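# Route a cable through a mesh tray onto the mat

## Task

A cable rests on the table next to a wire-mesh cable tray. Place it along the length of the tray, bring one of its ends out of the tray across the drop-out lip mounted on the tray wall, and set that end down on the mat. In the final state the cable may have no sharp bends and must not fold back on itself at any point. The robot must stay upright and level; toppling or finishing tilted counts as failure. Small brief tugs on a held part may occur.

## Robot and tools

ROBOT. A TidyBot++: a wheeled base 0.54 m long, 0.50 m wide and 0.38 m tall on four driven casters, carrying a single seven-joint arm that ends in a two-finger gripper. The shoulder sits 0.12 m ahead of the base centre and 0.68 m above the floor. Upper arm 0.42 m, forearm 0.31 m, hand 0.31 m from wrist to the reported hand point. The arm begins folded, hand pointing down, sticking out at most 0.08 m beyond the base front. Cameras: base_camera (fixed on the base, 644x364 pinhole) and wrist_camera (fisheye, 644x476, looking where the fingers point).

FRAMES. Base frame: origin on the floor below the base centre, x forward, y left, z up, metres. Odometry frame: the base frame as it was when the scene began. hand_pose is the point between the two finger pads, in the base frame; the hand's own z axis runs out along the fingers and the fingers close along its y axis. base_odometry gives x, y and heading (rad, left positive, -3.142 to 3.142) from wheel counts only, so slip shows as travel and drift builds up.

move. One action per call, made of any of these keys, all starting together:
- base: an object of relative offsets from where the base is now, along its current axes. translate_m (forward positive, -2 to 2 m), strafe_m (left positive, -2 to 2 m), rotate_rad (counter-clockwise from above positive, -6.3 to 6.3 rad).
- joints: absolute targets by name, radians. joint_1_rad any angle (positive turns the arm clockwise from above, opposite to rotate_rad); joint_2_rad -2.249 to 2.249 (shoulder, 0 upright); joint_3_rad any angle; joint_4_rad -2.579 to 2.579 (elbow, 0 straight); joint_5_rad any angle; joint_6_rad -2.099 to 2.099 (wrist); joint_7_rad any angle (hand roll; at 1.57 with hand down the fingers part left/right). Unbounded joints go the short way, so turn more than half a revolution in steps. gripper_pos is absolute, 0 open to 1 shut; pad gap is roughly 85 x (1 - gripper_pos) mm.
- target: one flat list of seven numbers, an absolute hand pose in the base frame: x, y, z in metres, then quaternion qw, qx, qy, qz. Alongside it, joints may carry only gripper_pos.
- speeds: caps for this action only: translate_m and strafe_m 0.05 to 0.5 m/s, rotate_rad 0.1 to 1.57 rad/s. For a combined translate plus strafe give the cap under just one key.
- cameras: list of base_camera, wrist_camera or all; [] means no images.
- blocking: true (default) returns once everything is still; false returns within about half a second while motion continues. A later move overrides only the parts it names.
An empty move just reports state and pictures.

Other tools: wait(seconds 0 to 10, cameras) lets time pass without new commands; stop(cameras) brakes all running motions; zoom_image(camera, region [x0, y0, x1, y1] in image pixels, top-left origin, at most 504 by 504) enlarges part of the newest frame; read_manual(section "licences") returns licence text only; finished_scene(scene) ends the scene irreversibly, and the goal must hold with the robot idle.

RESULTS. base_status, joint_status and hand_status report each commanded motion: done, moving, off_target (stopped short, may still press), contact_stop or time_out (uncommanded stops; the part holds where it halted), not_followed (a safety check withheld targets; "joint command not followed" or "pose unreachable" with a cause), torque_fault, limit_stop_at_motor_heat. The "move" line is done or the worst status. hand_pose is the measured hand pose; hand_target is where the joint targets would place it. joint_positions, motor_effort (percent of maximum, positive toward higher joint values, peak of last action in brackets), Motor temperatures per joint, base_tilt in degrees (forward, right), on_its_own (unrequested actions), pictures (order of images), scene_time, "earlier move" for non-blocking moves. Warnings: ARM HIT, MOTOR HOT (at 60 °C; 75 °C causes an over-temperature stop of 30 s or more). A refused call, or a first result showing an uncommanded stop or torque fault, cancels the rest of your calls in that reply; an invalid call (unknown key) does not.

PRACTICE. Hand targets rarely land exactly; shift the next target by (wanted minus measured hand_pose). To keep a hand still, resend hand_target, not hand_pose. A held load makes the arm sag; correct the same way and never command a joint to its current reading while loaded. Poses low and forward close to the base, or far and strongly rotated, can misbehave or strike the base. A downward-pointing hand reaches at most about 0.94 m high, and only near the base. Images reveal true hand position better than readings.

AVOID. Dropping the cable or releasing it while it moves; squeezing hard on cable still lying on a surface; pulling, twisting or swinging it fast; pushing into the table or tray (the arm does not stop for obstacles); driving or turning while the arm is caught above about 0.6 m, which can topple the robot; reaching far or swinging sideways with the arm outstretched; torque faults from hits; keeping the arm stretched or straining long enough to overheat. Back away or retract the arm to correct a tilt.

Each tool is called after "Request:" by a JSON object that holds its "fn" and its "kwargs", one argument or row to a line.

## Session

Request:
{"fn": "move", "kwargs": {

}}

Scene clock: 0.00 s.
Motor temperatures (°C): [33 27 23 26 34 36 32]
base_odometry: x=+0.000 y=+0.000 heading=+0.000
base_tilt: forward=-0.3 right=+0.2
base_status: not commanded
joint_positions: joint_1_rad=+0.008 joint_2_rad=-0.377 joint_3_rad=+3.188 joint_4_rad=-2.546 joint_5_rad=+0.003 joint_6_rad=-0.901 joint_7_rad=+1.617 gripper_pos=+0.000
joint_status: not commanded
motor_effort: joint_1_rad=+0 joint_2_rad=+0 joint_3_rad=+1 joint_4_rad=+16 joint_5_rad=-1 joint_6_rad=+0 joint_7_rad=+0
hand_pose: x=+0.2465 y=-0.0041 z=+0.5856 quat_wxyz=(-0.006, +0.999, -0.001, +0.036) (m; base frame)
hand_target: x=+0.2466 y=-0.0041 z=+0.5856 quat_wxyz=(-0.006, +0.999, -0.001, +0.036) (m; base frame)
hand_status: not commanded
pictures: base_camera, wrist_camera

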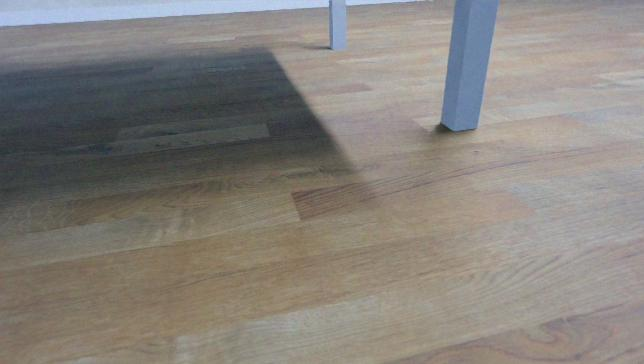

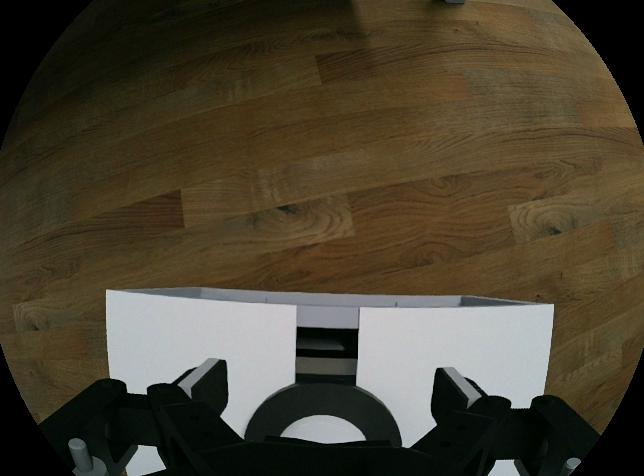

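Request:
{"fn": "move", "kwargs": {
  "joints": {"joint_1_rad":0,"joint_2_rad":-0.4,"joint_3_rad":3.14,"joint_4_rad":-1.9,"joint_5_rad":0,"joint_6_rad":-0.6,"joint_7_rad":1.57}
}}

Scene clock: 2.20 s.
Motor temperatures (°C): [33 27 23 26 34 36 32]
move: done
base_odometry: x=+0.000 y=+0.000 heading=+0.000
base_tilt: forward=-0.2 right=+0.2
base_status: not commanded
joint_positions: joint_1_rad=+0.008 joint_2_rad=-0.384 joint_3_rad=+3.167 joint_4_rad=-1.908 joint_5_rad=+0.003 joint_6_rad=-0.669 joint_7_rad=+1.617 gripper_pos=+0.000
joint_status: all done
motor_effort: joint_1_rad=+0(1) joint_2_rad=-6(6) joint_3_rad=+1(2) joint_4_rad=+22(22) joint_5_rad=-1(2) joint_6_rad=+6(7) joint_7_rad=-1(2)
hand_pose: x=+0.5283 y=-0.0140 z=+0.9055 quat_wxyz=(+0.015, +0.890, +0.005, +0.457) (m; base frame)
hand_target: x=+0.5374 y=+0.0021 z=+0.9344 quat_wxyz=(+0.000, +0.867, +0.000, +0.498) (m; base frame)
hand_status: not commanded
pictures: base_camera, wrist_camera

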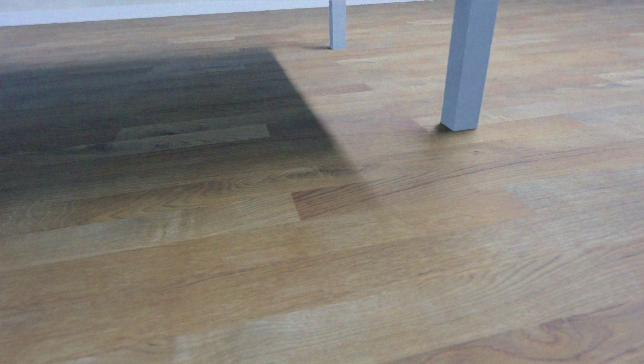

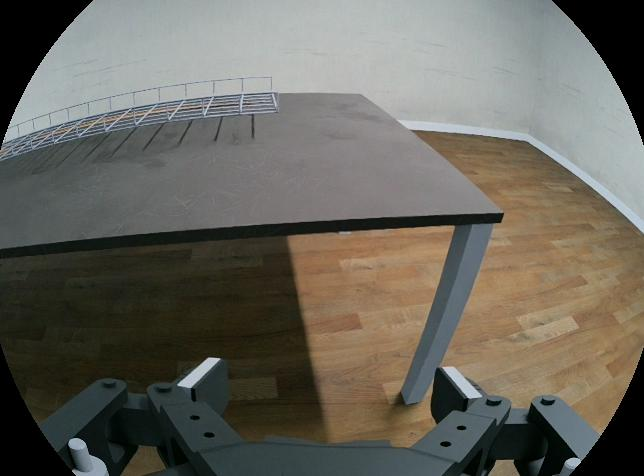

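Request:
{"fn": "move", "kwargs": {
  "base": {"strafe_m":1.0}
}}

Request:
{"fn": "zoom_image", "kwargs": {
  "camera": "wrist_camera",
  "region": [0, 0, 500, 300]
}}

Scene clock: 5.67 s.
Motor temperatures (°C): [33 27 23 26 34 36 32]
move: done
base_odometry: x=+0.000 y=+1.000 heading=+0.001
base_tilt: forward=-0.3 right=+0.3
base_status: done
joint_positions: joint_1_rad=+0.008 joint_2_rad=-0.384 joint_3_rad=+3.159 joint_4_rad=-1.908 joint_5_rad=+0.003 joint_6_rad=-0.666 joint_7_rad=+1.617 gripper_pos=+0.000
joint_status: not commanded
motor_effort: joint_1_rad=+0(1) joint_2_rad=-6(6) joint_3_rad=+1(2) joint_4_rad=+22(23) joint_5_rad=-1(1) joint_6_rad=+6(7) joint_7_rad=-1(2)
hand_pose: x=+0.5289 y=-0.0102 z=+0.9063 quat_wxyz=(+0.014, +0.889, +0.009, +0.458) (m; base frame)
hand_target: x=+0.5374 y=+0.0021 z=+0.9344 quat_wxyz=(+0.000, +0.867, +0.000, +0.498) (m; base frame)
hand_status: not commanded
pictures: base_camera, wrist_camera

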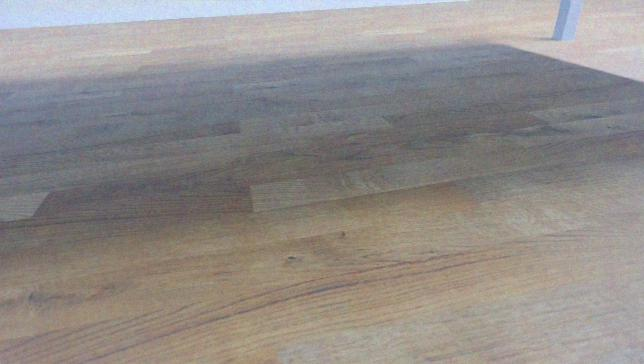

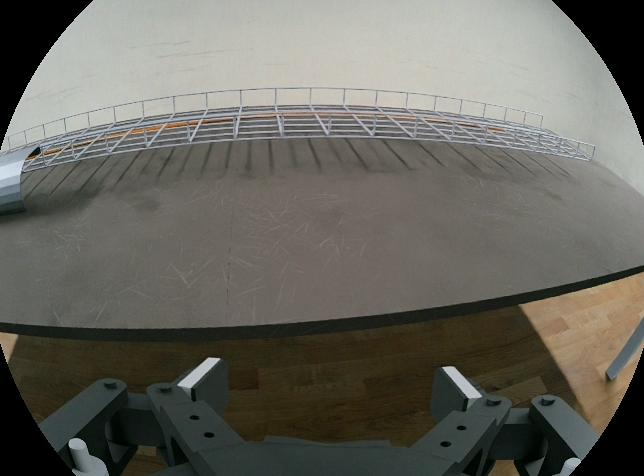

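Scaled by 1.008.

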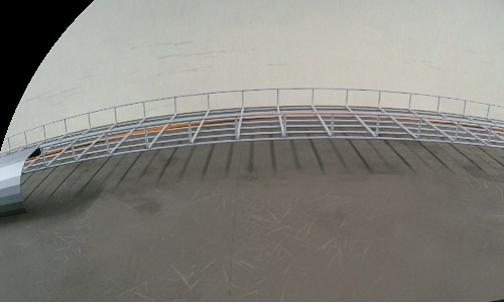

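Request:
{"fn": "move", "kwargs": {
  "base": {"strafe_m":1.0}
}}

Request:
{"fn": "zoom_image", "kwargs": {
  "camera": "wrist_camera",
  "region": [72, 40, 572, 340]
}}

Scene clock: 19.37 s.
Motor temperatures (°C): [33 27 23 26 34 36 32]
move: done
base_odometry: x=-0.001 y=+2.000 heading=+0.002
base_tilt: forward=-0.2 right=+0.2
base_status: done
joint_positions: joint_1_rad=+0.008 joint_2_rad=-0.384 joint_3_rad=+3.156 joint_4_rad=-1.908 joint_5_rad=+0.003 joint_6_rad=-0.666 joint_7_rad=+1.617 gripper_pos=+0.000
joint_status: not commanded
motor_effort: joint_1_rad=+0(1) joint_2_rad=-6(6) joint_3_rad=+1(3) joint_4_rad=+22(23) joint_5_rad=-1(1) joint_6_rad=+6(7) joint_7_rad=-1(2)
hand_pose: x=+0.5289 y=-0.0092 z=+0.9064 quat_wxyz=(+0.014, +0.889, +0.011, +0.458) (m; base frame)
hand_target: x=+0.5374 y=+0.0021 z=+0.9344 quat_wxyz=(+0.000, +0.867, +0.000, +0.498) (m; base frame)
hand_status: not commanded
pictures: base_camera, wrist_camera

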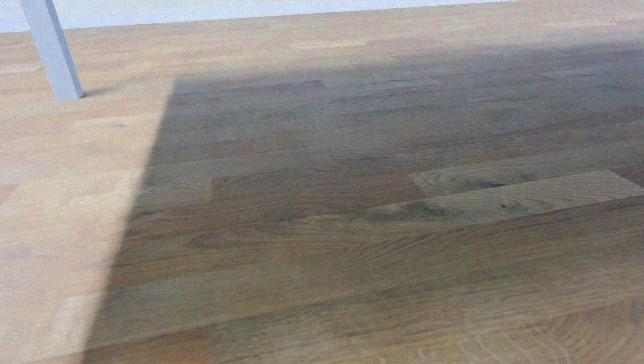

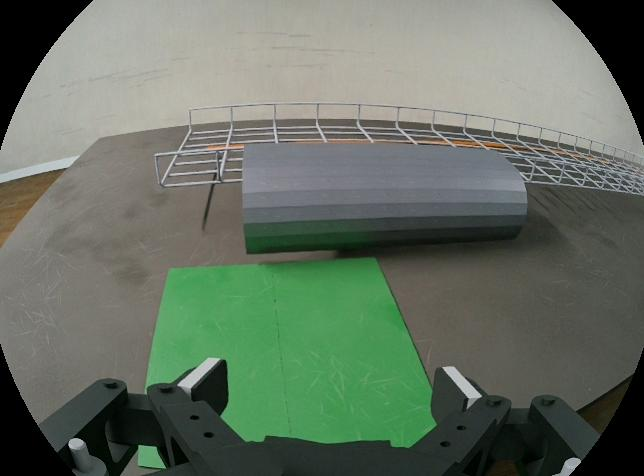

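Scaled by 1.008.

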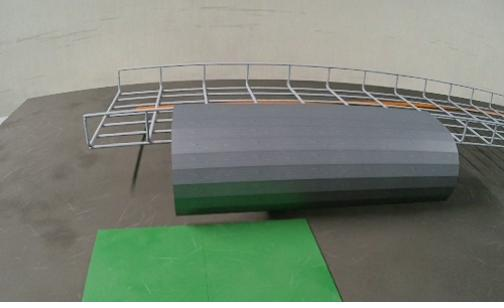

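Request:
{"fn": "move", "kwargs": {
  "base": {"rotate_rad":0.23},
  "joints": {"joint_1_rad":0,"joint_2_rad":0.0,"joint_3_rad":3.14,"joint_4_rad":-0.7,"joint_5_rad":0,"joint_6_rad":-1.65,"joint_7_rad":1.57}
}}

Request:
{"fn": "zoom_image", "kwargs": {
  "camera": "wrist_camera",
  "region": [72, 40, 572, 340]
}}

Scene clock: 23.30 s.
Motor temperatures (°C): [33 27 23 26 34 36 32]
move: done
base_odometry: x=-0.001 y=+2.000 heading=+0.232
base_tilt: forward=-0.2 right=+0.3
base_status: done
joint_positions: joint_1_rad=+0.008 joint_2_rad=-0.011 joint_3_rad=+3.152 joint_4_rad=-0.711 joint_5_rad=+0.003 joint_6_rad=-1.592 joint_7_rad=+1.617 gripper_pos=+0.000
joint_status: all done
motor_effort: joint_1_rad=+0(2) joint_2_rad=-12(13) joint_3_rad=+1(3) joint_4_rad=+16(24) joint_5_rad=+0(2) joint_6_rad=+6(8) joint_7_rad=-1(3)
hand_pose: x=+0.5508 y=-0.0071 z=+1.1374 quat_wxyz=(+0.014, +0.911, +0.013, +0.412) (m; base frame)
hand_target: x=+0.5430 y=+0.0020 z=+1.1243 quat_wxyz=(+0.000, +0.923, +0.000, +0.386) (m; base frame)
hand_status: not commanded
pictures: base_camera, wrist_camera

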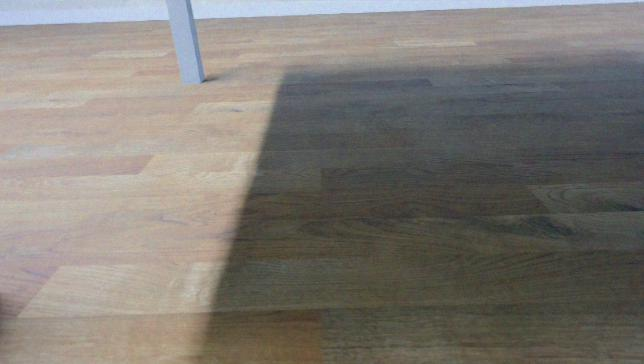

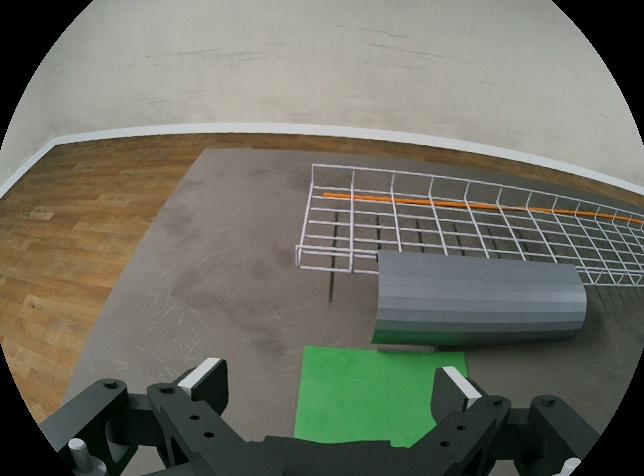

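Scaled by 1.008.

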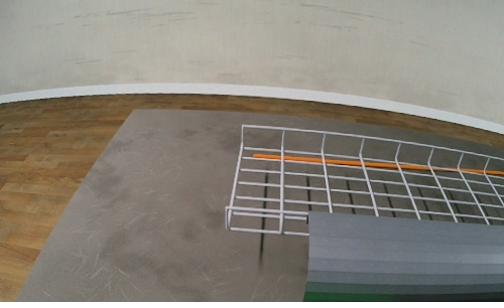

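Request:
{"fn": "move", "kwargs": {
  "base": {"strafe_m":1.1, "rotate_rad":-0.1},
  "cameras": ["wrist_camera"]
}}

Request:
{"fn": "move", "kwargs": {
  "base": {"translate_m":2.0, "rotate_rad":-1.57}
}}

Scene clock: 28.73 s.
Motor temperatures (°C): [33 27 23 26 34 36 32]
move: done
base_odometry: x=-0.254 y=+3.071 heading=+0.131
base_tilt: forward=-0.3 right=+0.2
base_status: done
joint_positions: joint_1_rad=+0.008 joint_2_rad=-0.008 joint_3_rad=+3.152 joint_4_rad=-0.710 joint_5_rad=+0.003 joint_6_rad=-1.595 joint_7_rad=+1.617 gripper_pos=+0.000
joint_status: not commanded
motor_effort: joint_1_rad=+0(4) joint_2_rad=-13(14) joint_3_rad=+1(3) joint_4_rad=+15(16) joint_5_rad=-1(3) joint_6_rad=+6(6) joint_7_rad=-1(2)
hand_pose: x=+0.5516 y=-0.0071 z=+1.1357 quat_wxyz=(+0.014, +0.912, +0.013, +0.409) (m; base frame)
hand_target: x=+0.5430 y=+0.0020 z=+1.1243 quat_wxyz=(+0.000, +0.923, +0.000, +0.386) (m; base frame)
hand_status: not commanded
pictures: wrist_camera

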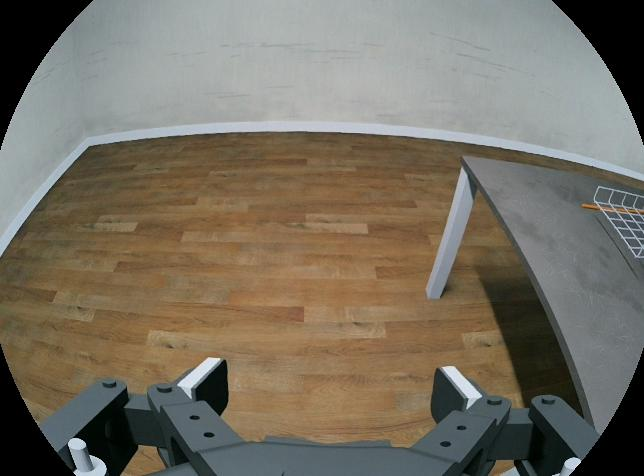

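Scene clock: 34.47 s.
Motor temperatures (°C): [33 27 23 26 34 36 32]
move: done
base_odometry: x=+1.729 y=+3.332 heading=-1.440
base_tilt: forward=-0.3 right=+0.2
base_status: done
joint_positions: joint_1_rad=+0.008 joint_2_rad=+0.006 joint_3_rad=+3.151 joint_4_rad=-0.708 joint_5_rad=+0.003 joint_6_rad=-1.597 joint_7_rad=+1.617 gripper_pos=+0.000
joint_status: not commanded
motor_effort: joint_1_rad=+0(2) joint_2_rad=-13(16) joint_3_rad=+1(2) joint_4_rad=+16(17) joint_5_rad=-1(2) joint_6_rad=+6(6) joint_7_rad=-1(2)
hand_pose: x=+0.5574 y=-0.0072 z=+1.1303 quat_wxyz=(+0.014, +0.915, +0.013, +0.403) (m; base frame)
hand_target: x=+0.5430 y=+0.0020 z=+1.1243 quat_wxyz=(+0.000, +0.923, +0.000, +0.386) (m; base frame)
hand_status: not commanded
pictures: base_camera, wrist_camera

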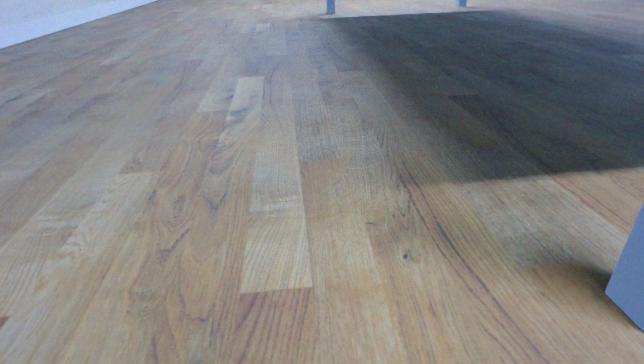

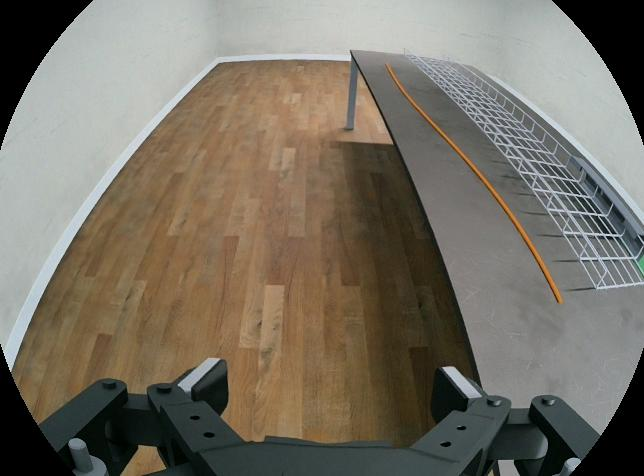

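Request:
{"fn": "move", "kwargs": {
  "base": {"strafe_m":0.45, "translate_m":0.3},
  "cameras": []
}}

Request:
{"fn": "move", "kwargs": {
  "base": {"translate_m":1.3, "rotate_rad":-1.58}
}}

Scene clock: 37.13 s.
Motor temperatures (°C): [33 27 23 26 34 36 32]
move: done
base_odometry: x=+2.215 y=+3.094 heading=-1.440
base_tilt: forward=-0.3 right=+0.2
base_status: done
joint_positions: joint_1_rad=+0.008 joint_2_rad=+0.010 joint_3_rad=+3.151 joint_4_rad=-0.708 joint_5_rad=+0.003 joint_6_rad=-1.597 joint_7_rad=+1.617 gripper_pos=+0.000
joint_status: not commanded
motor_effort: joint_1_rad=+0(2) joint_2_rad=-14(16) joint_3_rad=+1(3) joint_4_rad=+16(17) joint_5_rad=-1(2) joint_6_rad=+6(6) joint_7_rad=-1(2)
hand_pose: x=+0.5589 y=-0.0069 z=+1.1288 quat_wxyz=(+0.014, +0.916, +0.013, +0.402) (m; base frame)
hand_target: x=+0.5430 y=+0.0020 z=+1.1243 quat_wxyz=(+0.000, +0.923, +0.000, +0.386) (m; base frame)
hand_status: not commanded
pictures: none
No camera images: "cameras" was empty.

Scene clock: 41.50 s.
Motor temperatures (°C): [33 27 23 26 34 36 32]
move: done
base_odometry: x=+2.385 y=+1.805 heading=-3.020
base_tilt: forward=-0.3 right=+0.2
base_status: done
joint_positions: joint_1_rad=+0.008 joint_2_rad=+0.008 joint_3_rad=+3.151 joint_4_rad=-0.707 joint_5_rad=+0.003 joint_6_rad=-1.598 joint_7_rad=+1.617 gripper_pos=+0.000
joint_status: not commanded
motor_effort: joint_1_rad=+0(2) joint_2_rad=-13(16) joint_3_rad=+1(2) joint_4_rad=+16(16) joint_5_rad=-1(2) joint_6_rad=+6(6) joint_7_rad=-1(2)
hand_pose: x=+0.5579 y=-0.0069 z=+1.1298 quat_wxyz=(+0.014, +0.915, +0.013, +0.403) (m; base frame)
hand_target: x=+0.5430 y=+0.0020 z=+1.1243 quat_wxyz=(+0.000, +0.923, +0.000, +0.386) (m; base frame)
hand_status: not commanded
pictures: base_camera, wrist_camera

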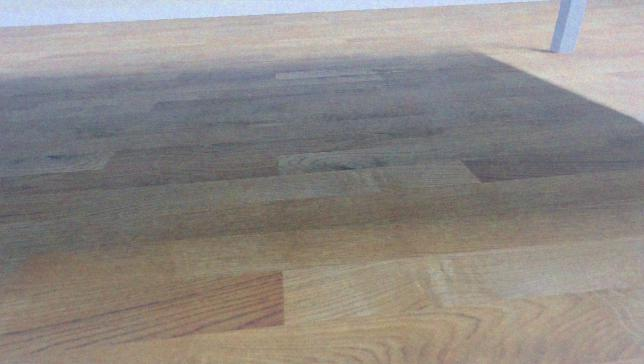

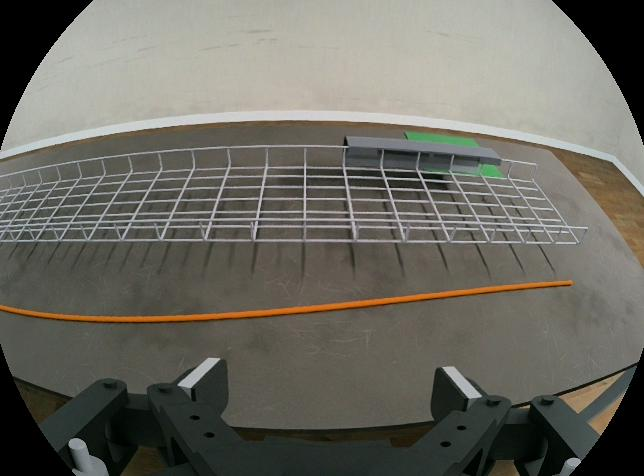

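Request:
{"fn": "move", "kwargs": {
  "base": {"translate_m":0.3},
  "joints": {"joint_1_rad":0,"joint_2_rad":0.0,"joint_3_rad":3.14,"joint_4_rad":-1.1,"joint_5_rad":0,"joint_6_rad":-1.55,"joint_7_rad":1.57}
}}

Scene clock: 45.43 s.
Motor temperatures (°C): [33 27 22 26 34 36 32]
move: done
base_odometry: x=+2.087 y=+1.768 heading=-3.020
base_tilt: forward=-0.2 right=+0.2
base_status: done
joint_positions: joint_1_rad=+0.008 joint_2_rad=+0.015 joint_3_rad=+3.151 joint_4_rad=-1.094 joint_5_rad=+0.003 joint_6_rad=-1.597 joint_7_rad=+1.617 gripper_pos=+0.000
joint_status: all done
motor_effort: joint_1_rad=+0(1) joint_2_rad=-16(21) joint_3_rad=+1(2) joint_4_rad=+18(20) joint_5_rad=-1(2) joint_6_rad=+3(6) joint_7_rad=-1(3)
hand_pose: x=+0.5382 y=-0.0065 z=+0.9603 quat_wxyz=(+0.008, +0.976, +0.014, +0.216) (m; base frame)
hand_target: x=+0.5461 y=+0.0020 z=+0.9707 quat_wxyz=(+0.000, +0.970, +0.000, +0.243) (m; base frame)
hand_status: not commanded
pictures: base_camera, wrist_camera

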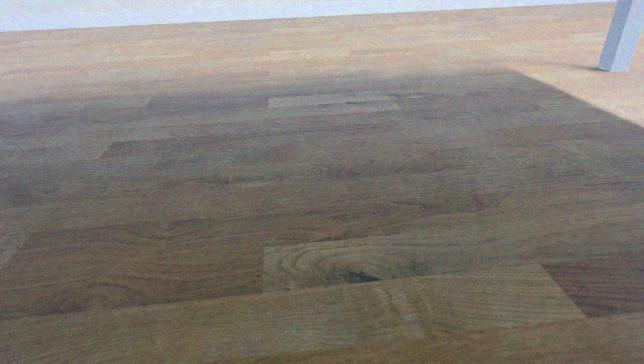

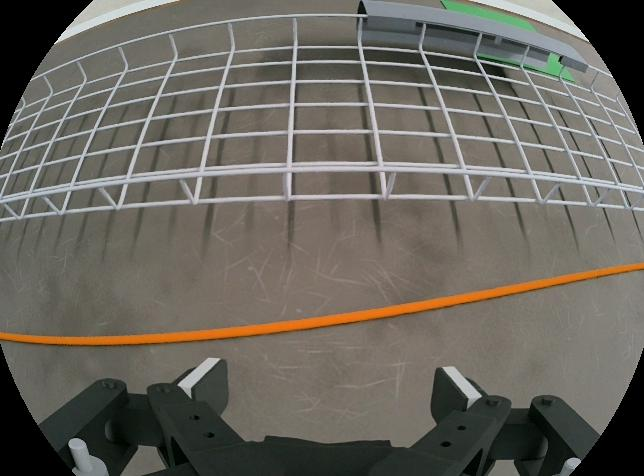

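Request:
{"fn": "move", "kwargs": {
  "joints": {"joint_1_rad":0,"joint_2_rad":0.07,"joint_3_rad":3.14,"joint_4_rad":-1.2,"joint_5_rad":0,"joint_6_rad":-1.87,"joint_7_rad":1.57}
}}

Scene clock: 47.37 s.
Motor temperatures (°C): [33 27 22 26 34 36 32]
move: done
base_odometry: x=+2.087 y=+1.768 heading=-3.020
base_tilt: forward=-0.3 right=+0.2
base_status: not commanded
joint_positions: joint_1_rad=+0.008 joint_2_rad=+0.075 joint_3_rad=+3.151 joint_4_rad=-1.197 joint_5_rad=+0.003 joint_6_rad=-1.819 joint_7_rad=+1.617 gripper_pos=+0.000
joint_status: all done
motor_effort: joint_1_rad=+0(1) joint_2_rad=-17(20) joint_3_rad=+1(2) joint_4_rad=+17(20) joint_5_rad=-1(2) joint_6_rad=+0(3) joint_7_rad=-1(2)
hand_pose: x=+0.4667 y=-0.0052 z=+0.8830 quat_wxyz=(+0.003, +1.000, +0.015, +0.025) (m; base frame)
hand_target: x=+0.4492 y=+0.0018 z=+0.8834 quat_wxyz=(+0.000, +1.000, +0.000, +0.001) (m; base frame)
hand_status: not commanded
pictures: base_camera, wrist_camera

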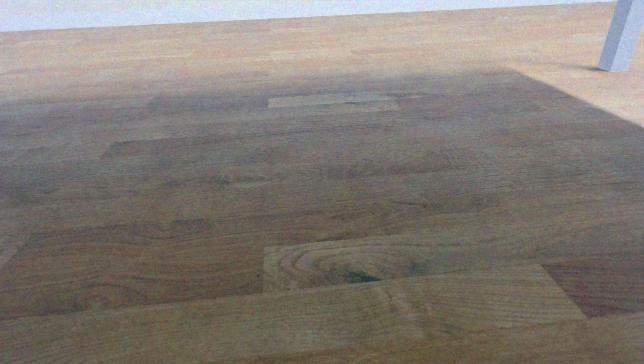

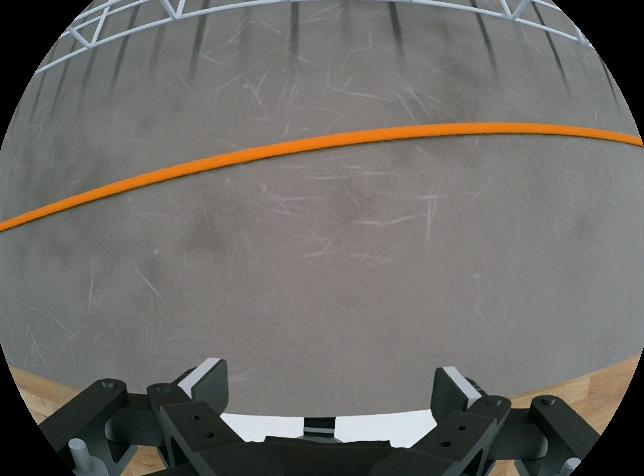

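Request:
{"fn": "move", "kwargs": {
  "base": {"strafe_m":0.95},
  "joints": {"joint_1_rad":0,"joint_2_rad":0.0,"joint_3_rad":3.14,"joint_4_rad":-1.1,"joint_5_rad":0,"joint_6_rad":-1.65,"joint_7_rad":1.57}
}}

Scene clock: 51.23 s.
Motor temperatures (°C): [33 27 22 26 34 36 32]
move: done
base_odometry: x=+2.202 y=+0.825 heading=-3.020
base_tilt: forward=-0.3 right=+0.2
base_status: done
joint_positions: joint_1_rad=+0.008 joint_2_rad=+0.008 joint_3_rad=+3.151 joint_4_rad=-1.103 joint_5_rad=+0.003 joint_6_rad=-1.698 joint_7_rad=+1.617 gripper_pos=+0.000
joint_status: all done
motor_effort: joint_1_rad=+0(4) joint_2_rad=-16(20) joint_3_rad=+1(2) joint_4_rad=+18(19) joint_5_rad=-1(3) joint_6_rad=+2(3) joint_7_rad=-1(2)
hand_pose: x=+0.5057 y=-0.0060 z=+0.9481 quat_wxyz=(+0.007, +0.986, +0.014, +0.166) (m; base frame)
hand_target: x=+0.5180 y=+0.0020 z=+0.9574 quat_wxyz=(+0.000, +0.981, +0.000, +0.195) (m; base frame)
hand_status: not commanded
pictures: base_camera, wrist_camera

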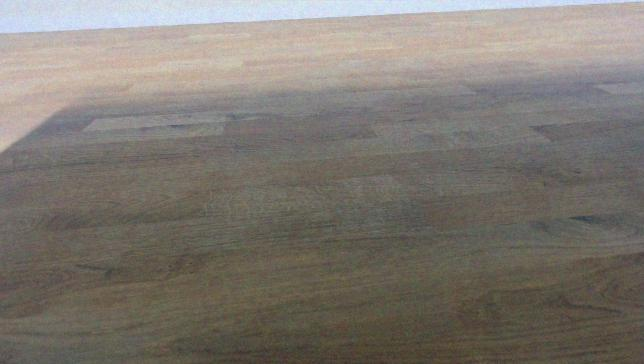

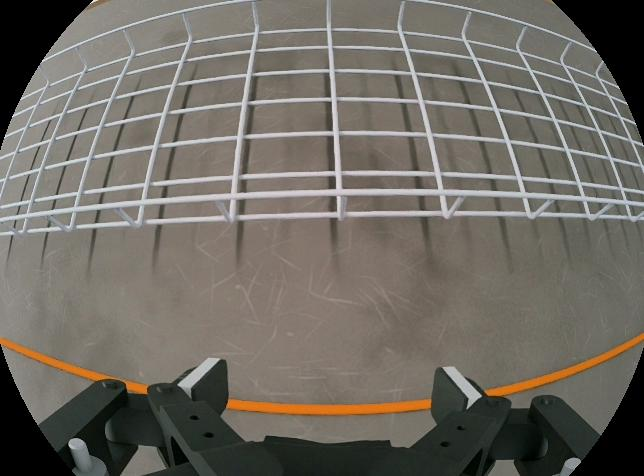

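Request:
{"fn": "move", "kwargs": {
  "base": {"strafe_m":0.25, "rotate_rad":0.085}
}}

Scene clock: 53.53 s.
Motor temperatures (°C): [33 27 22 26 34 36 32]
move: done
base_odometry: x=+2.233 y=+0.577 heading=-2.934
base_tilt: forward=-0.2 right=+0.2
base_status: done
joint_positions: joint_1_rad=+0.006 joint_2_rad=+0.008 joint_3_rad=+3.147 joint_4_rad=-1.103 joint_5_rad=+0.003 joint_6_rad=-1.698 joint_7_rad=+1.617 gripper_pos=+0.000
joint_status: not commanded
motor_effort: joint_1_rad=+0(4) joint_2_rad=-15(18) joint_3_rad=+1(3) joint_4_rad=+18(19) joint_5_rad=-1(2) joint_6_rad=+2(3) joint_7_rad=-1(2)
hand_pose: x=+0.5057 y=-0.0041 z=+0.9481 quat_wxyz=(+0.006, +0.986, +0.017, +0.166) (m; base frame)
hand_target: x=+0.5180 y=+0.0020 z=+0.9574 quat_wxyz=(+0.000, +0.981, +0.000, +0.195) (m; base frame)
hand_status: not commanded
pictures: base_camera, wrist_camera

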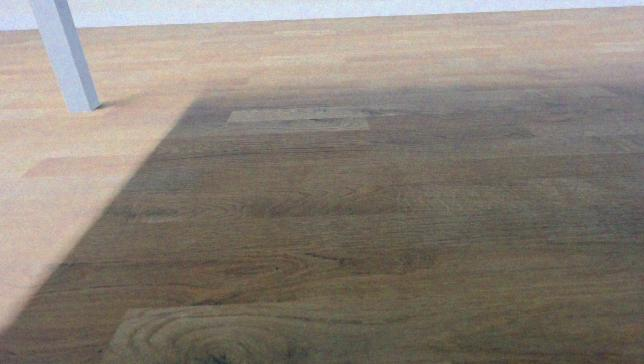

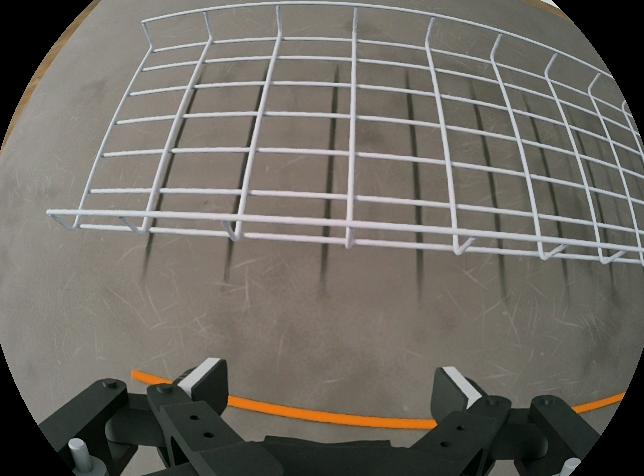

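Request:
{"fn": "move", "kwargs": {
  "base": {"translate_m":0.06, "rotate_rad":-0.022},
  "joints": {"joint_1_rad":0,"joint_2_rad":-0.079,"joint_3_rad":3.14,"joint_4_rad":-1.50,"joint_5_rad":0,"joint_6_rad":-1.72,"joint_7_rad":-0.1,"gripper_pos":0.5}
}}

Scene clock: 56.97 s.
Motor temperatures (°C): [33 27 22 26 34 36 32]
move: done
base_odometry: x=+2.174 y=+0.564 heading=-2.956
base_tilt: forward=-0.3 right=+0.2
base_status: done
joint_positions: joint_1_rad=+0.006 joint_2_rad=-0.059 joint_3_rad=+3.147 joint_4_rad=-1.491 joint_5_rad=+0.003 joint_6_rad=-1.698 joint_7_rad=-0.036 gripper_pos=+0.500
joint_status: all done
motor_effort: joint_1_rad=+0(2) joint_2_rad=-13(18) joint_3_rad=+1(2) joint_4_rad=+18(19) joint_5_rad=+0(2) joint_6_rad=-1(3) joint_7_rad=-1(2)
hand_pose: x=+0.4093 y=-0.0030 z=+0.8341 quat_wxyz=(-0.003, +0.690, -0.724, +0.005) (m; base frame)
hand_target: x=+0.3968 y=+0.0018 z=+0.8369 quat_wxyz=(+0.000, +0.671, -0.741, +0.000) (m; base frame)
hand_status: not commanded
pictures: base_camera, wrist_camera

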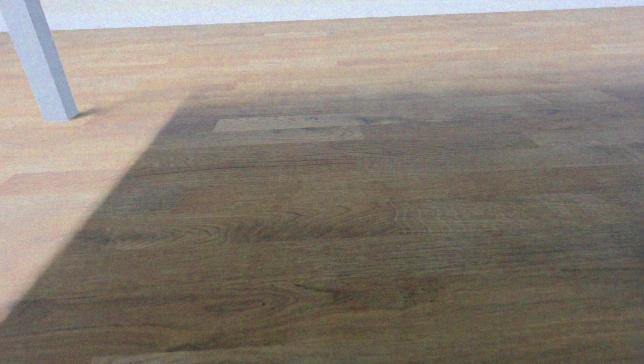

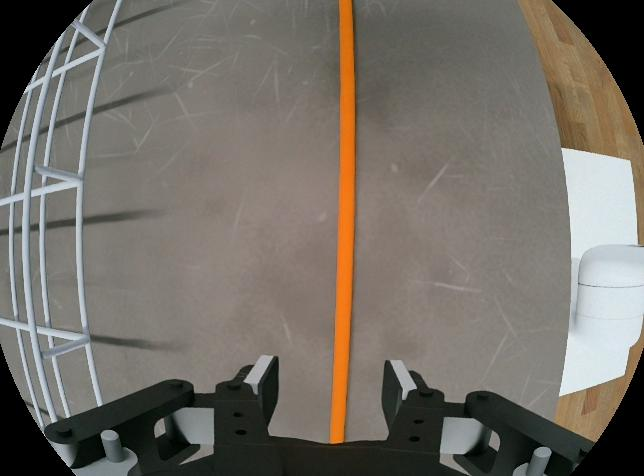

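Request:
{"fn": "move", "kwargs": {
  "joints": {"joint_2_rad":-0.07,"joint_4_rad":-1.794,"joint_6_rad":-1.413,"joint_7_rad":-0.12,"gripper_pos":0.6},
  "cameras": ["wrist_camera"]
}}

Scene clock: 58.60 s.
Motor temperatures (°C): [33 27 22 26 34 36 32]
move: done
base_odometry: x=+2.174 y=+0.564 heading=-2.956
base_tilt: forward=-0.3 right=+0.2
base_status: not commanded
joint_positions: joint_1_rad=+0.006 joint_2_rad=-0.060 joint_3_rad=+3.147 joint_4_rad=-1.783 joint_5_rad=+0.003 joint_6_rad=-1.477 joint_7_rad=-0.059 gripper_pos=+0.600
joint_status: all done
motor_effort: joint_1_rad=+0(1) joint_2_rad=-13(14) joint_3_rad=+1(1) joint_4_rad=+18(19) joint_5_rad=-1(1) joint_6_rad=-1(2) joint_7_rad=-1(2)
hand_pose: x=+0.3863 y=-0.0027 z=+0.7434 quat_wxyz=(+0.022, +0.682, -0.731, -0.019) (m; base frame)
hand_target: x=+0.4017 y=+0.0018 z=+0.7423 quat_wxyz=(-0.002, +0.664, -0.748, +0.002) (m; base frame)
hand_status: not commanded
pictures: wrist_camera

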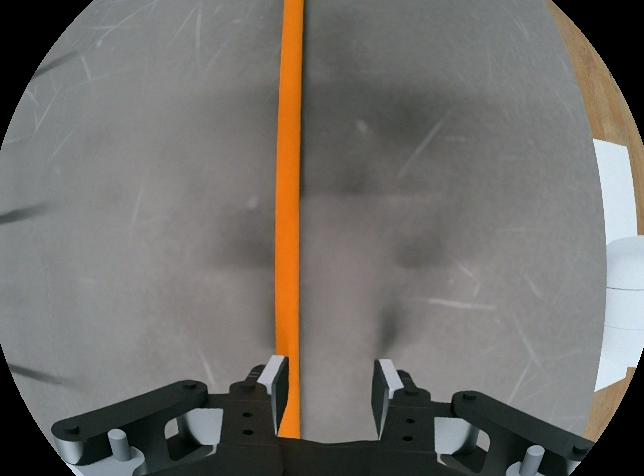

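Request:
{"fn": "move", "kwargs": {
  "joints": {"joint_2_rad":-0.07,"joint_4_rad":-1.794,"joint_6_rad":-1.345,"joint_7_rad":-0.10},
  "cameras": ["wrist_camera"]
}}

Scene clock: 59.23 s.
Motor temperatures (°C): [33 27 22 26 34 36 32]
move: done
base_odometry: x=+2.174 y=+0.564 heading=-2.956
base_tilt: forward=-0.2 right=+0.3
base_status: not commanded
joint_positions: joint_1_rad=+0.006 joint_2_rad=-0.060 joint_3_rad=+3.147 joint_4_rad=-1.785 joint_5_rad=+0.003 joint_6_rad=-1.395 joint_7_rad=-0.059 gripper_pos=+0.600
joint_status: all done
motor_effort: joint_1_rad=+0(0) joint_2_rad=-13(13) joint_3_rad=+1(1) joint_4_rad=+18(19) joint_5_rad=+0(1) joint_6_rad=+0(2) joint_7_rad=-1(2)
hand_pose: x=+0.4114 y=-0.0030 z=+0.7425 quat_wxyz=(-0.007, +0.682, -0.731, +0.009) (m; base frame)
hand_target: x=+0.4228 y=+0.0018 z=+0.7431 quat_wxyz=(-0.027, +0.671, -0.741, +0.024) (m; base frame)
hand_status: not commanded
pictures: wrist_camera

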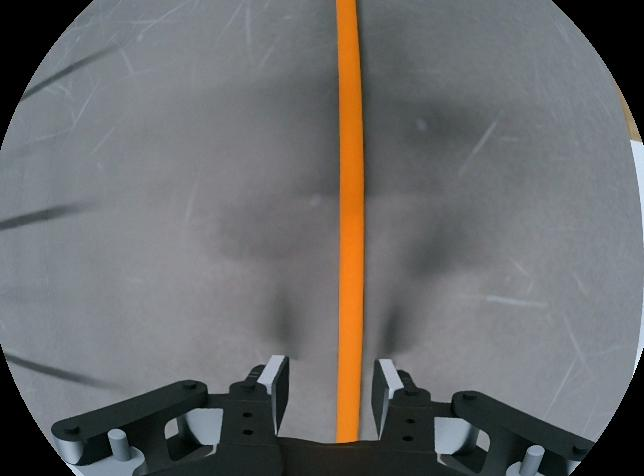

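Request:
{"fn": "move", "kwargs": {
  "joints": {"joint_2_rad":-0.055,"joint_4_rad":-1.875,"joint_6_rad":-1.27,"joint_7_rad":-0.10},
  "cameras": ["wrist_camera"]
}}

Scene clock: 60.30 s.
Motor temperatures (°C): [33 27 22 26 34 36 32]
move: off_target
base_odometry: x=+2.174 y=+0.565 heading=-2.956
base_tilt: forward=-0.3 right=+0.3
base_status: not commanded
joint_positions: joint_1_rad=+0.006 joint_2_rad=-0.077 joint_3_rad=+3.147 joint_4_rad=-1.831 joint_5_rad=+0.003 joint_6_rad=-1.345 joint_7_rad=-0.059 gripper_pos=+0.600
joint_status: joint_4_rad off_target (ended at -1.831, target -1.875); the others done
motor_effort: joint_1_rad=+0(1) joint_2_rad=-6(13) joint_3_rad=+1(1) joint_4_rad=+12(18) joint_5_rad=+0(1) joint_6_rad=+2(2) joint_7_rad=-1(2)
hand_pose: x=+0.4091 y=-0.0030 z=+0.7331 quat_wxyz=(-0.015, +0.682, -0.731, +0.016) (m; base frame)
hand_target: x=+0.4166 y=+0.0018 z=+0.7135 quat_wxyz=(-0.019, +0.671, -0.741, +0.017) (m; base frame)
hand_status: not commanded
pictures: wrist_camera

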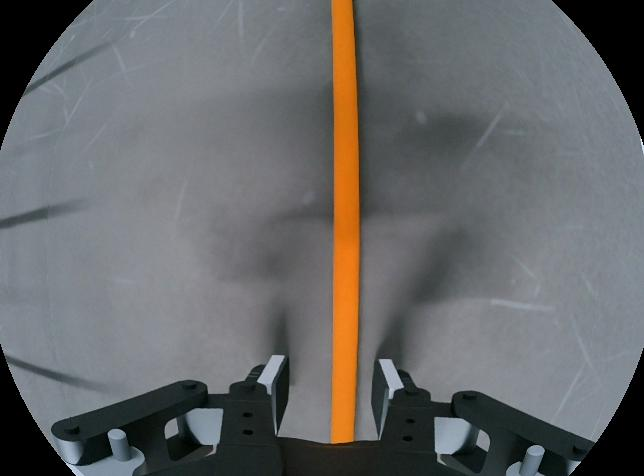

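Request:
{"fn": "move", "kwargs": {
  "joints": {"joint_2_rad":-0.065,"joint_4_rad":-1.805,"joint_6_rad":-1.38,"joint_7_rad":-0.10},
  "cameras": []
}}

Request:
{"fn": "move", "kwargs": {
  "joints": {"gripper_pos":0.93},
  "cameras": ["wrist_camera"]
}}

Scene clock: 61.37 s.
Motor temperatures (°C): [33 27 22 26 34 36 32]
move: done
base_odometry: x=+2.174 y=+0.565 heading=-2.956
base_tilt: forward=-0.3 right=+0.2
base_status: not commanded
joint_positions: joint_1_rad=+0.006 joint_2_rad=-0.065 joint_3_rad=+3.147 joint_4_rad=-1.816 joint_5_rad=+0.003 joint_6_rad=-1.355 joint_7_rad=-0.059 gripper_pos=+0.600
joint_status: all done
motor_effort: joint_1_rad=+0(0) joint_2_rad=-13(14) joint_3_rad=+1(1) joint_4_rad=+18(18) joint_5_rad=+0(1) joint_6_rad=+0(2) joint_7_rad=-1(2)
hand_pose: x=+0.4122 y=-0.0030 z=+0.7344 quat_wxyz=(-0.012, +0.682, -0.731, +0.013) (m; base frame)
hand_target: x=+0.4082 y=+0.0018 z=+0.7375 quat_wxyz=(-0.008, +0.671, -0.741, +0.007) (m; base frame)
hand_status: not commanded
pictures: none
No camera images: "cameras" was empty.

Scene clock: 62.10 s.
Motor temperatures (°C): [33 27 22 26 34 36 32]
move: done
base_odometry: x=+2.174 y=+0.565 heading=-2.956
base_tilt: forward=-0.2 right=+0.2
base_status: not commanded
joint_positions: joint_1_rad=+0.006 joint_2_rad=-0.065 joint_3_rad=+3.147 joint_4_rad=-1.815 joint_5_rad=+0.003 joint_6_rad=-1.355 joint_7_rad=-0.059 gripper_pos=+0.918
joint_status: all done
motor_effort: joint_1_rad=+0(1) joint_2_rad=-13(13) joint_3_rad=+1(1) joint_4_rad=+18(18) joint_5_rad=+0(1) joint_6_rad=+0(1) joint_7_rad=-1(1)
hand_pose: x=+0.4126 y=-0.0030 z=+0.7347 quat_wxyz=(-0.013, +0.682, -0.731, +0.014) (m; base frame)
hand_target: x=+0.4082 y=+0.0018 z=+0.7375 quat_wxyz=(-0.008, +0.671, -0.741, +0.007) (m; base frame)
hand_status: not commanded
pictures: wrist_camera

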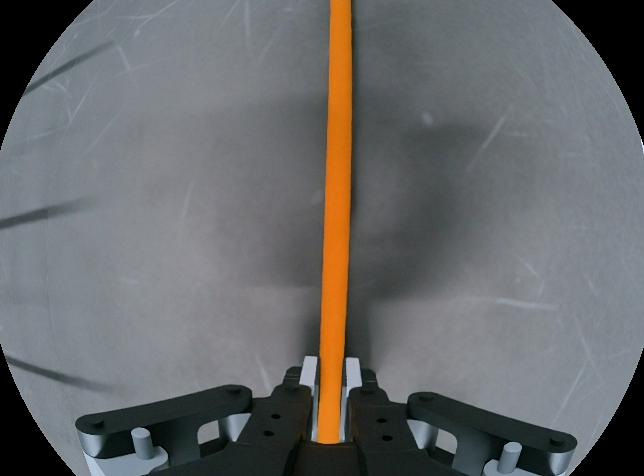

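Request:
{"fn": "move", "kwargs": {
  "joints": {"joint_2_rad":-0.01,"joint_4_rad":-1.223,"joint_6_rad":-1.9,"joint_7_rad":-0.08}
}}

Scene clock: 64.50 s.
Motor temperatures (°C): [33 27 22 26 34 36 32]
move: done
base_odometry: x=+2.174 y=+0.565 heading=-2.956
base_tilt: forward=-0.3 right=+0.2
base_status: not commanded
joint_positions: joint_1_rad=+0.006 joint_2_rad=-0.017 joint_3_rad=+3.147 joint_4_rad=-1.236 joint_5_rad=+0.003 joint_6_rad=-1.838 joint_7_rad=-0.059 gripper_pos=+0.918
joint_status: all done
motor_effort: joint_1_rad=-1(1) joint_2_rad=-15(15) joint_3_rad=+0(1) joint_4_rad=+18(20) joint_5_rad=-1(1) joint_6_rad=+0(1) joint_7_rad=-1(2)
hand_pose: x=+0.4335 y=-0.0032 z=+0.9008 quat_wxyz=(-0.030, +0.681, -0.731, +0.030) (m; base frame)
hand_target: x=+0.4181 y=+0.0018 z=+0.9015 quat_wxyz=(-0.011, +0.679, -0.734, +0.010) (m; base frame)
hand_status: not commanded
pictures: base_camera, wrist_camera

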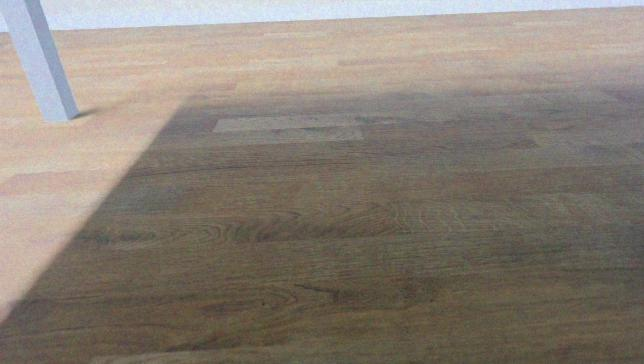

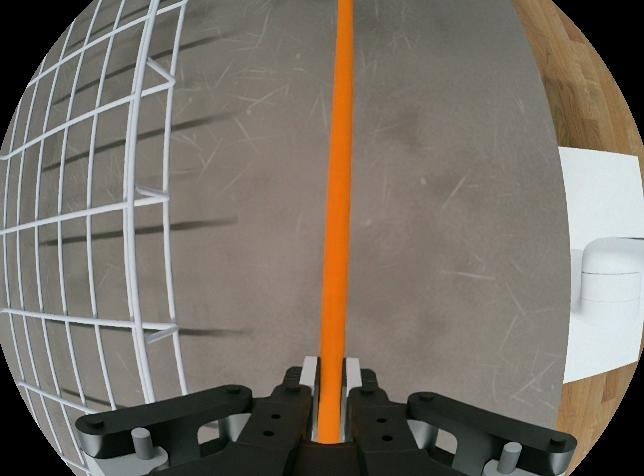

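Request:
{"fn": "move", "kwargs": {
  "joints": {"joint_2_rad":0.40,"joint_4_rad":-0.91,"joint_6_rad":-1.378,"joint_7_rad":-0.08}
}}

Scene clock: 66.43 s.
Motor temperatures (°C): [33 27 22 26 34 36 32]
move: done
base_odometry: x=+2.174 y=+0.565 heading=-2.956
base_tilt: forward=-0.2 right=+0.2
base_status: not commanded
joint_positions: joint_1_rad=+0.006 joint_2_rad=+0.412 joint_3_rad=+3.147 joint_4_rad=-0.924 joint_5_rad=+0.003 joint_6_rad=-1.450 joint_7_rad=-0.059 gripper_pos=+0.918
joint_status: all done
motor_effort: joint_1_rad=-1(2) joint_2_rad=-31(34) joint_3_rad=-1(1) joint_4_rad=+20(20) joint_5_rad=-1(2) joint_6_rad=+3(4) joint_7_rad=+0(2)
hand_pose: x=+0.7017 y=-0.0057 z=+0.8484 quat_wxyz=(-0.126, +0.671, -0.720, +0.124) (m; base frame)
hand_target: x=+0.7230 y=+0.0021 z=+0.8706 quat_wxyz=(-0.166, +0.661, -0.716, +0.152) (m; base frame)
hand_status: not commanded
pictures: base_camera, wrist_camera

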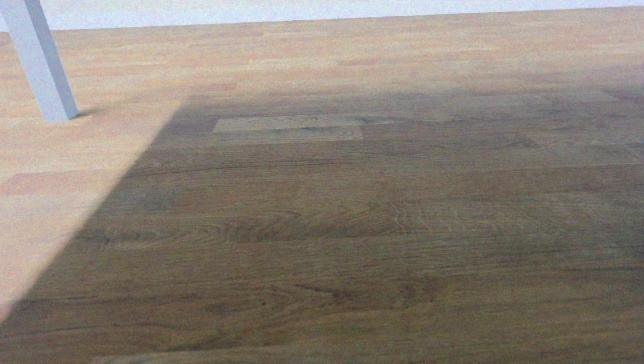

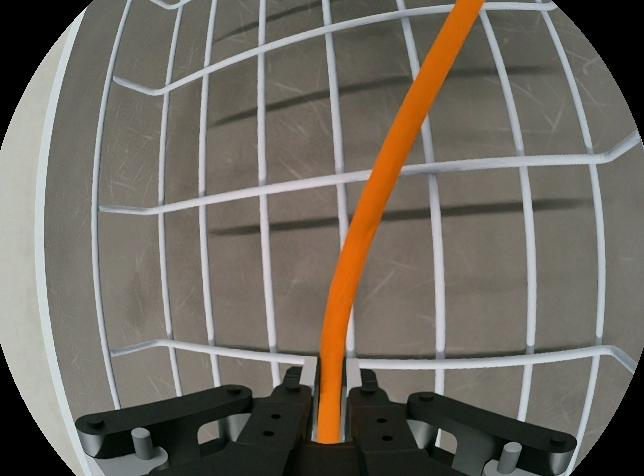

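Request:
{"fn": "move", "kwargs": {
  "joints": {"joint_2_rad":0.378,"joint_4_rad":-1.07,"joint_6_rad":-1.19,"joint_7_rad":-0.08},
  "cameras": ["wrist_camera"]
}}

Scene clock: 68.03 s.
Motor temperatures (°C): [33 27 22 26 34 36 32]
move: done
base_odometry: x=+2.174 y=+0.565 heading=-2.956
base_tilt: forward=-0.3 right=+0.2
base_status: not commanded
joint_positions: joint_1_rad=+0.006 joint_2_rad=+0.401 joint_3_rad=+3.147 joint_4_rad=-1.063 joint_5_rad=+0.003 joint_6_rad=-1.262 joint_7_rad=-0.059 gripper_pos=+0.918
joint_status: all done
motor_effort: joint_1_rad=-2(2) joint_2_rad=-32(34) joint_3_rad=-1(1) joint_4_rad=+20(21) joint_5_rad=-1(2) joint_6_rad=+4(4) joint_7_rad=+0(2)
hand_pose: x=+0.7216 y=-0.0060 z=+0.8176 quat_wxyz=(-0.148, +0.668, -0.715, +0.144) (m; base frame)
hand_target: x=+0.7365 y=+0.0022 z=+0.8387 quat_wxyz=(-0.183, +0.657, -0.711, +0.169) (m; base frame)
hand_status: not commanded
pictures: wrist_camera

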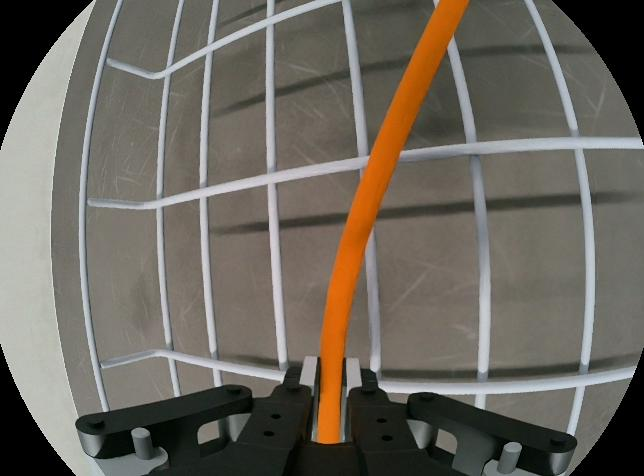

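Request:
{"fn": "move", "kwargs": {
  "joints": {"joint_2_rad":0.376,"joint_4_rad":-1.11,"joint_6_rad":-1.15,"joint_7_rad":-0.08},
  "cameras": ["wrist_camera"]
}}

Scene clock: 68.83 s.
Motor temperatures (°C): [33 27 22 26 34 36 32]
move: done
base_odometry: x=+2.174 y=+0.565 heading=-2.956
base_tilt: forward=-0.2 right=+0.3
base_status: not commanded
joint_positions: joint_1_rad=+0.006 joint_2_rad=+0.392 joint_3_rad=+3.147 joint_4_rad=-1.099 joint_5_rad=+0.003 joint_6_rad=-1.215 joint_7_rad=-0.059 gripper_pos=+0.918
joint_status: all done
motor_effort: joint_1_rad=-1(2) joint_2_rad=-30(32) joint_3_rad=+0(1) joint_4_rad=+20(21) joint_5_rad=-1(2) joint_6_rad=+4(4) joint_7_rad=-1(2)
hand_pose: x=+0.7245 y=-0.0061 z=+0.8134 quat_wxyz=(-0.155, +0.666, -0.714, +0.151) (m; base frame)
hand_target: x=+0.7375 y=+0.0022 z=+0.8275 quat_wxyz=(-0.184, +0.657, -0.711, +0.169) (m; base frame)
hand_status: not commanded
pictures: wrist_camera

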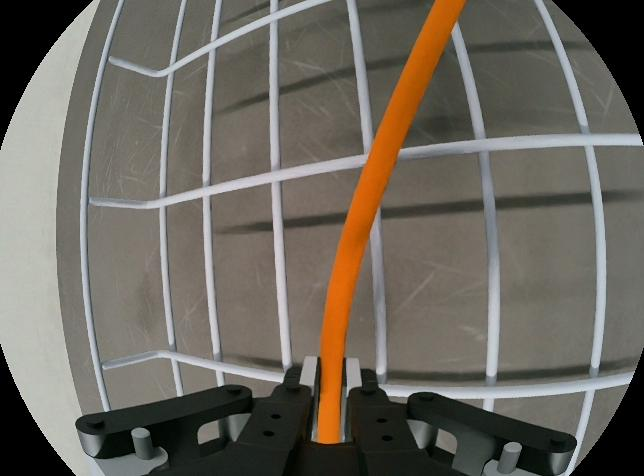

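Request:
{"fn": "move", "kwargs": {
  "joints": {"joint_2_rad":0.362,"joint_4_rad":-1.195,"joint_6_rad":-1.08,"joint_7_rad":-0.08},
  "cameras": ["wrist_camera"]
}}

Scene clock: 70.00 s.
Motor temperatures (°C): [33 27 22 26 34 36 32]
move: done
base_odometry: x=+2.174 y=+0.565 heading=-2.956
base_tilt: forward=-0.3 right=+0.2
base_status: not commanded
joint_positions: joint_1_rad=+0.006 joint_2_rad=+0.360 joint_3_rad=+3.147 joint_4_rad=-1.167 joint_5_rad=+0.003 joint_6_rad=-1.138 joint_7_rad=-0.059 gripper_pos=+0.918
joint_status: all done
motor_effort: joint_1_rad=-2(2) joint_2_rad=-26(31) joint_3_rad=-1(1) joint_4_rad=+17(21) joint_5_rad=-2(2) joint_6_rad=+2(4) joint_7_rad=-1(3)
hand_pose: x=+0.7238 y=-0.0061 z=+0.8127 quat_wxyz=(-0.169, +0.663, -0.710, +0.165) (m; base frame)
hand_target: x=+0.7328 y=+0.0022 z=+0.8072 quat_wxyz=(-0.184, +0.657, -0.711, +0.169) (m; base frame)
hand_status: not commanded
pictures: wrist_camera

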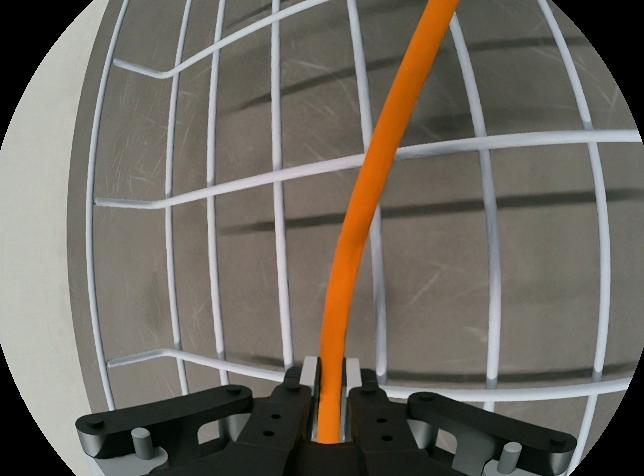

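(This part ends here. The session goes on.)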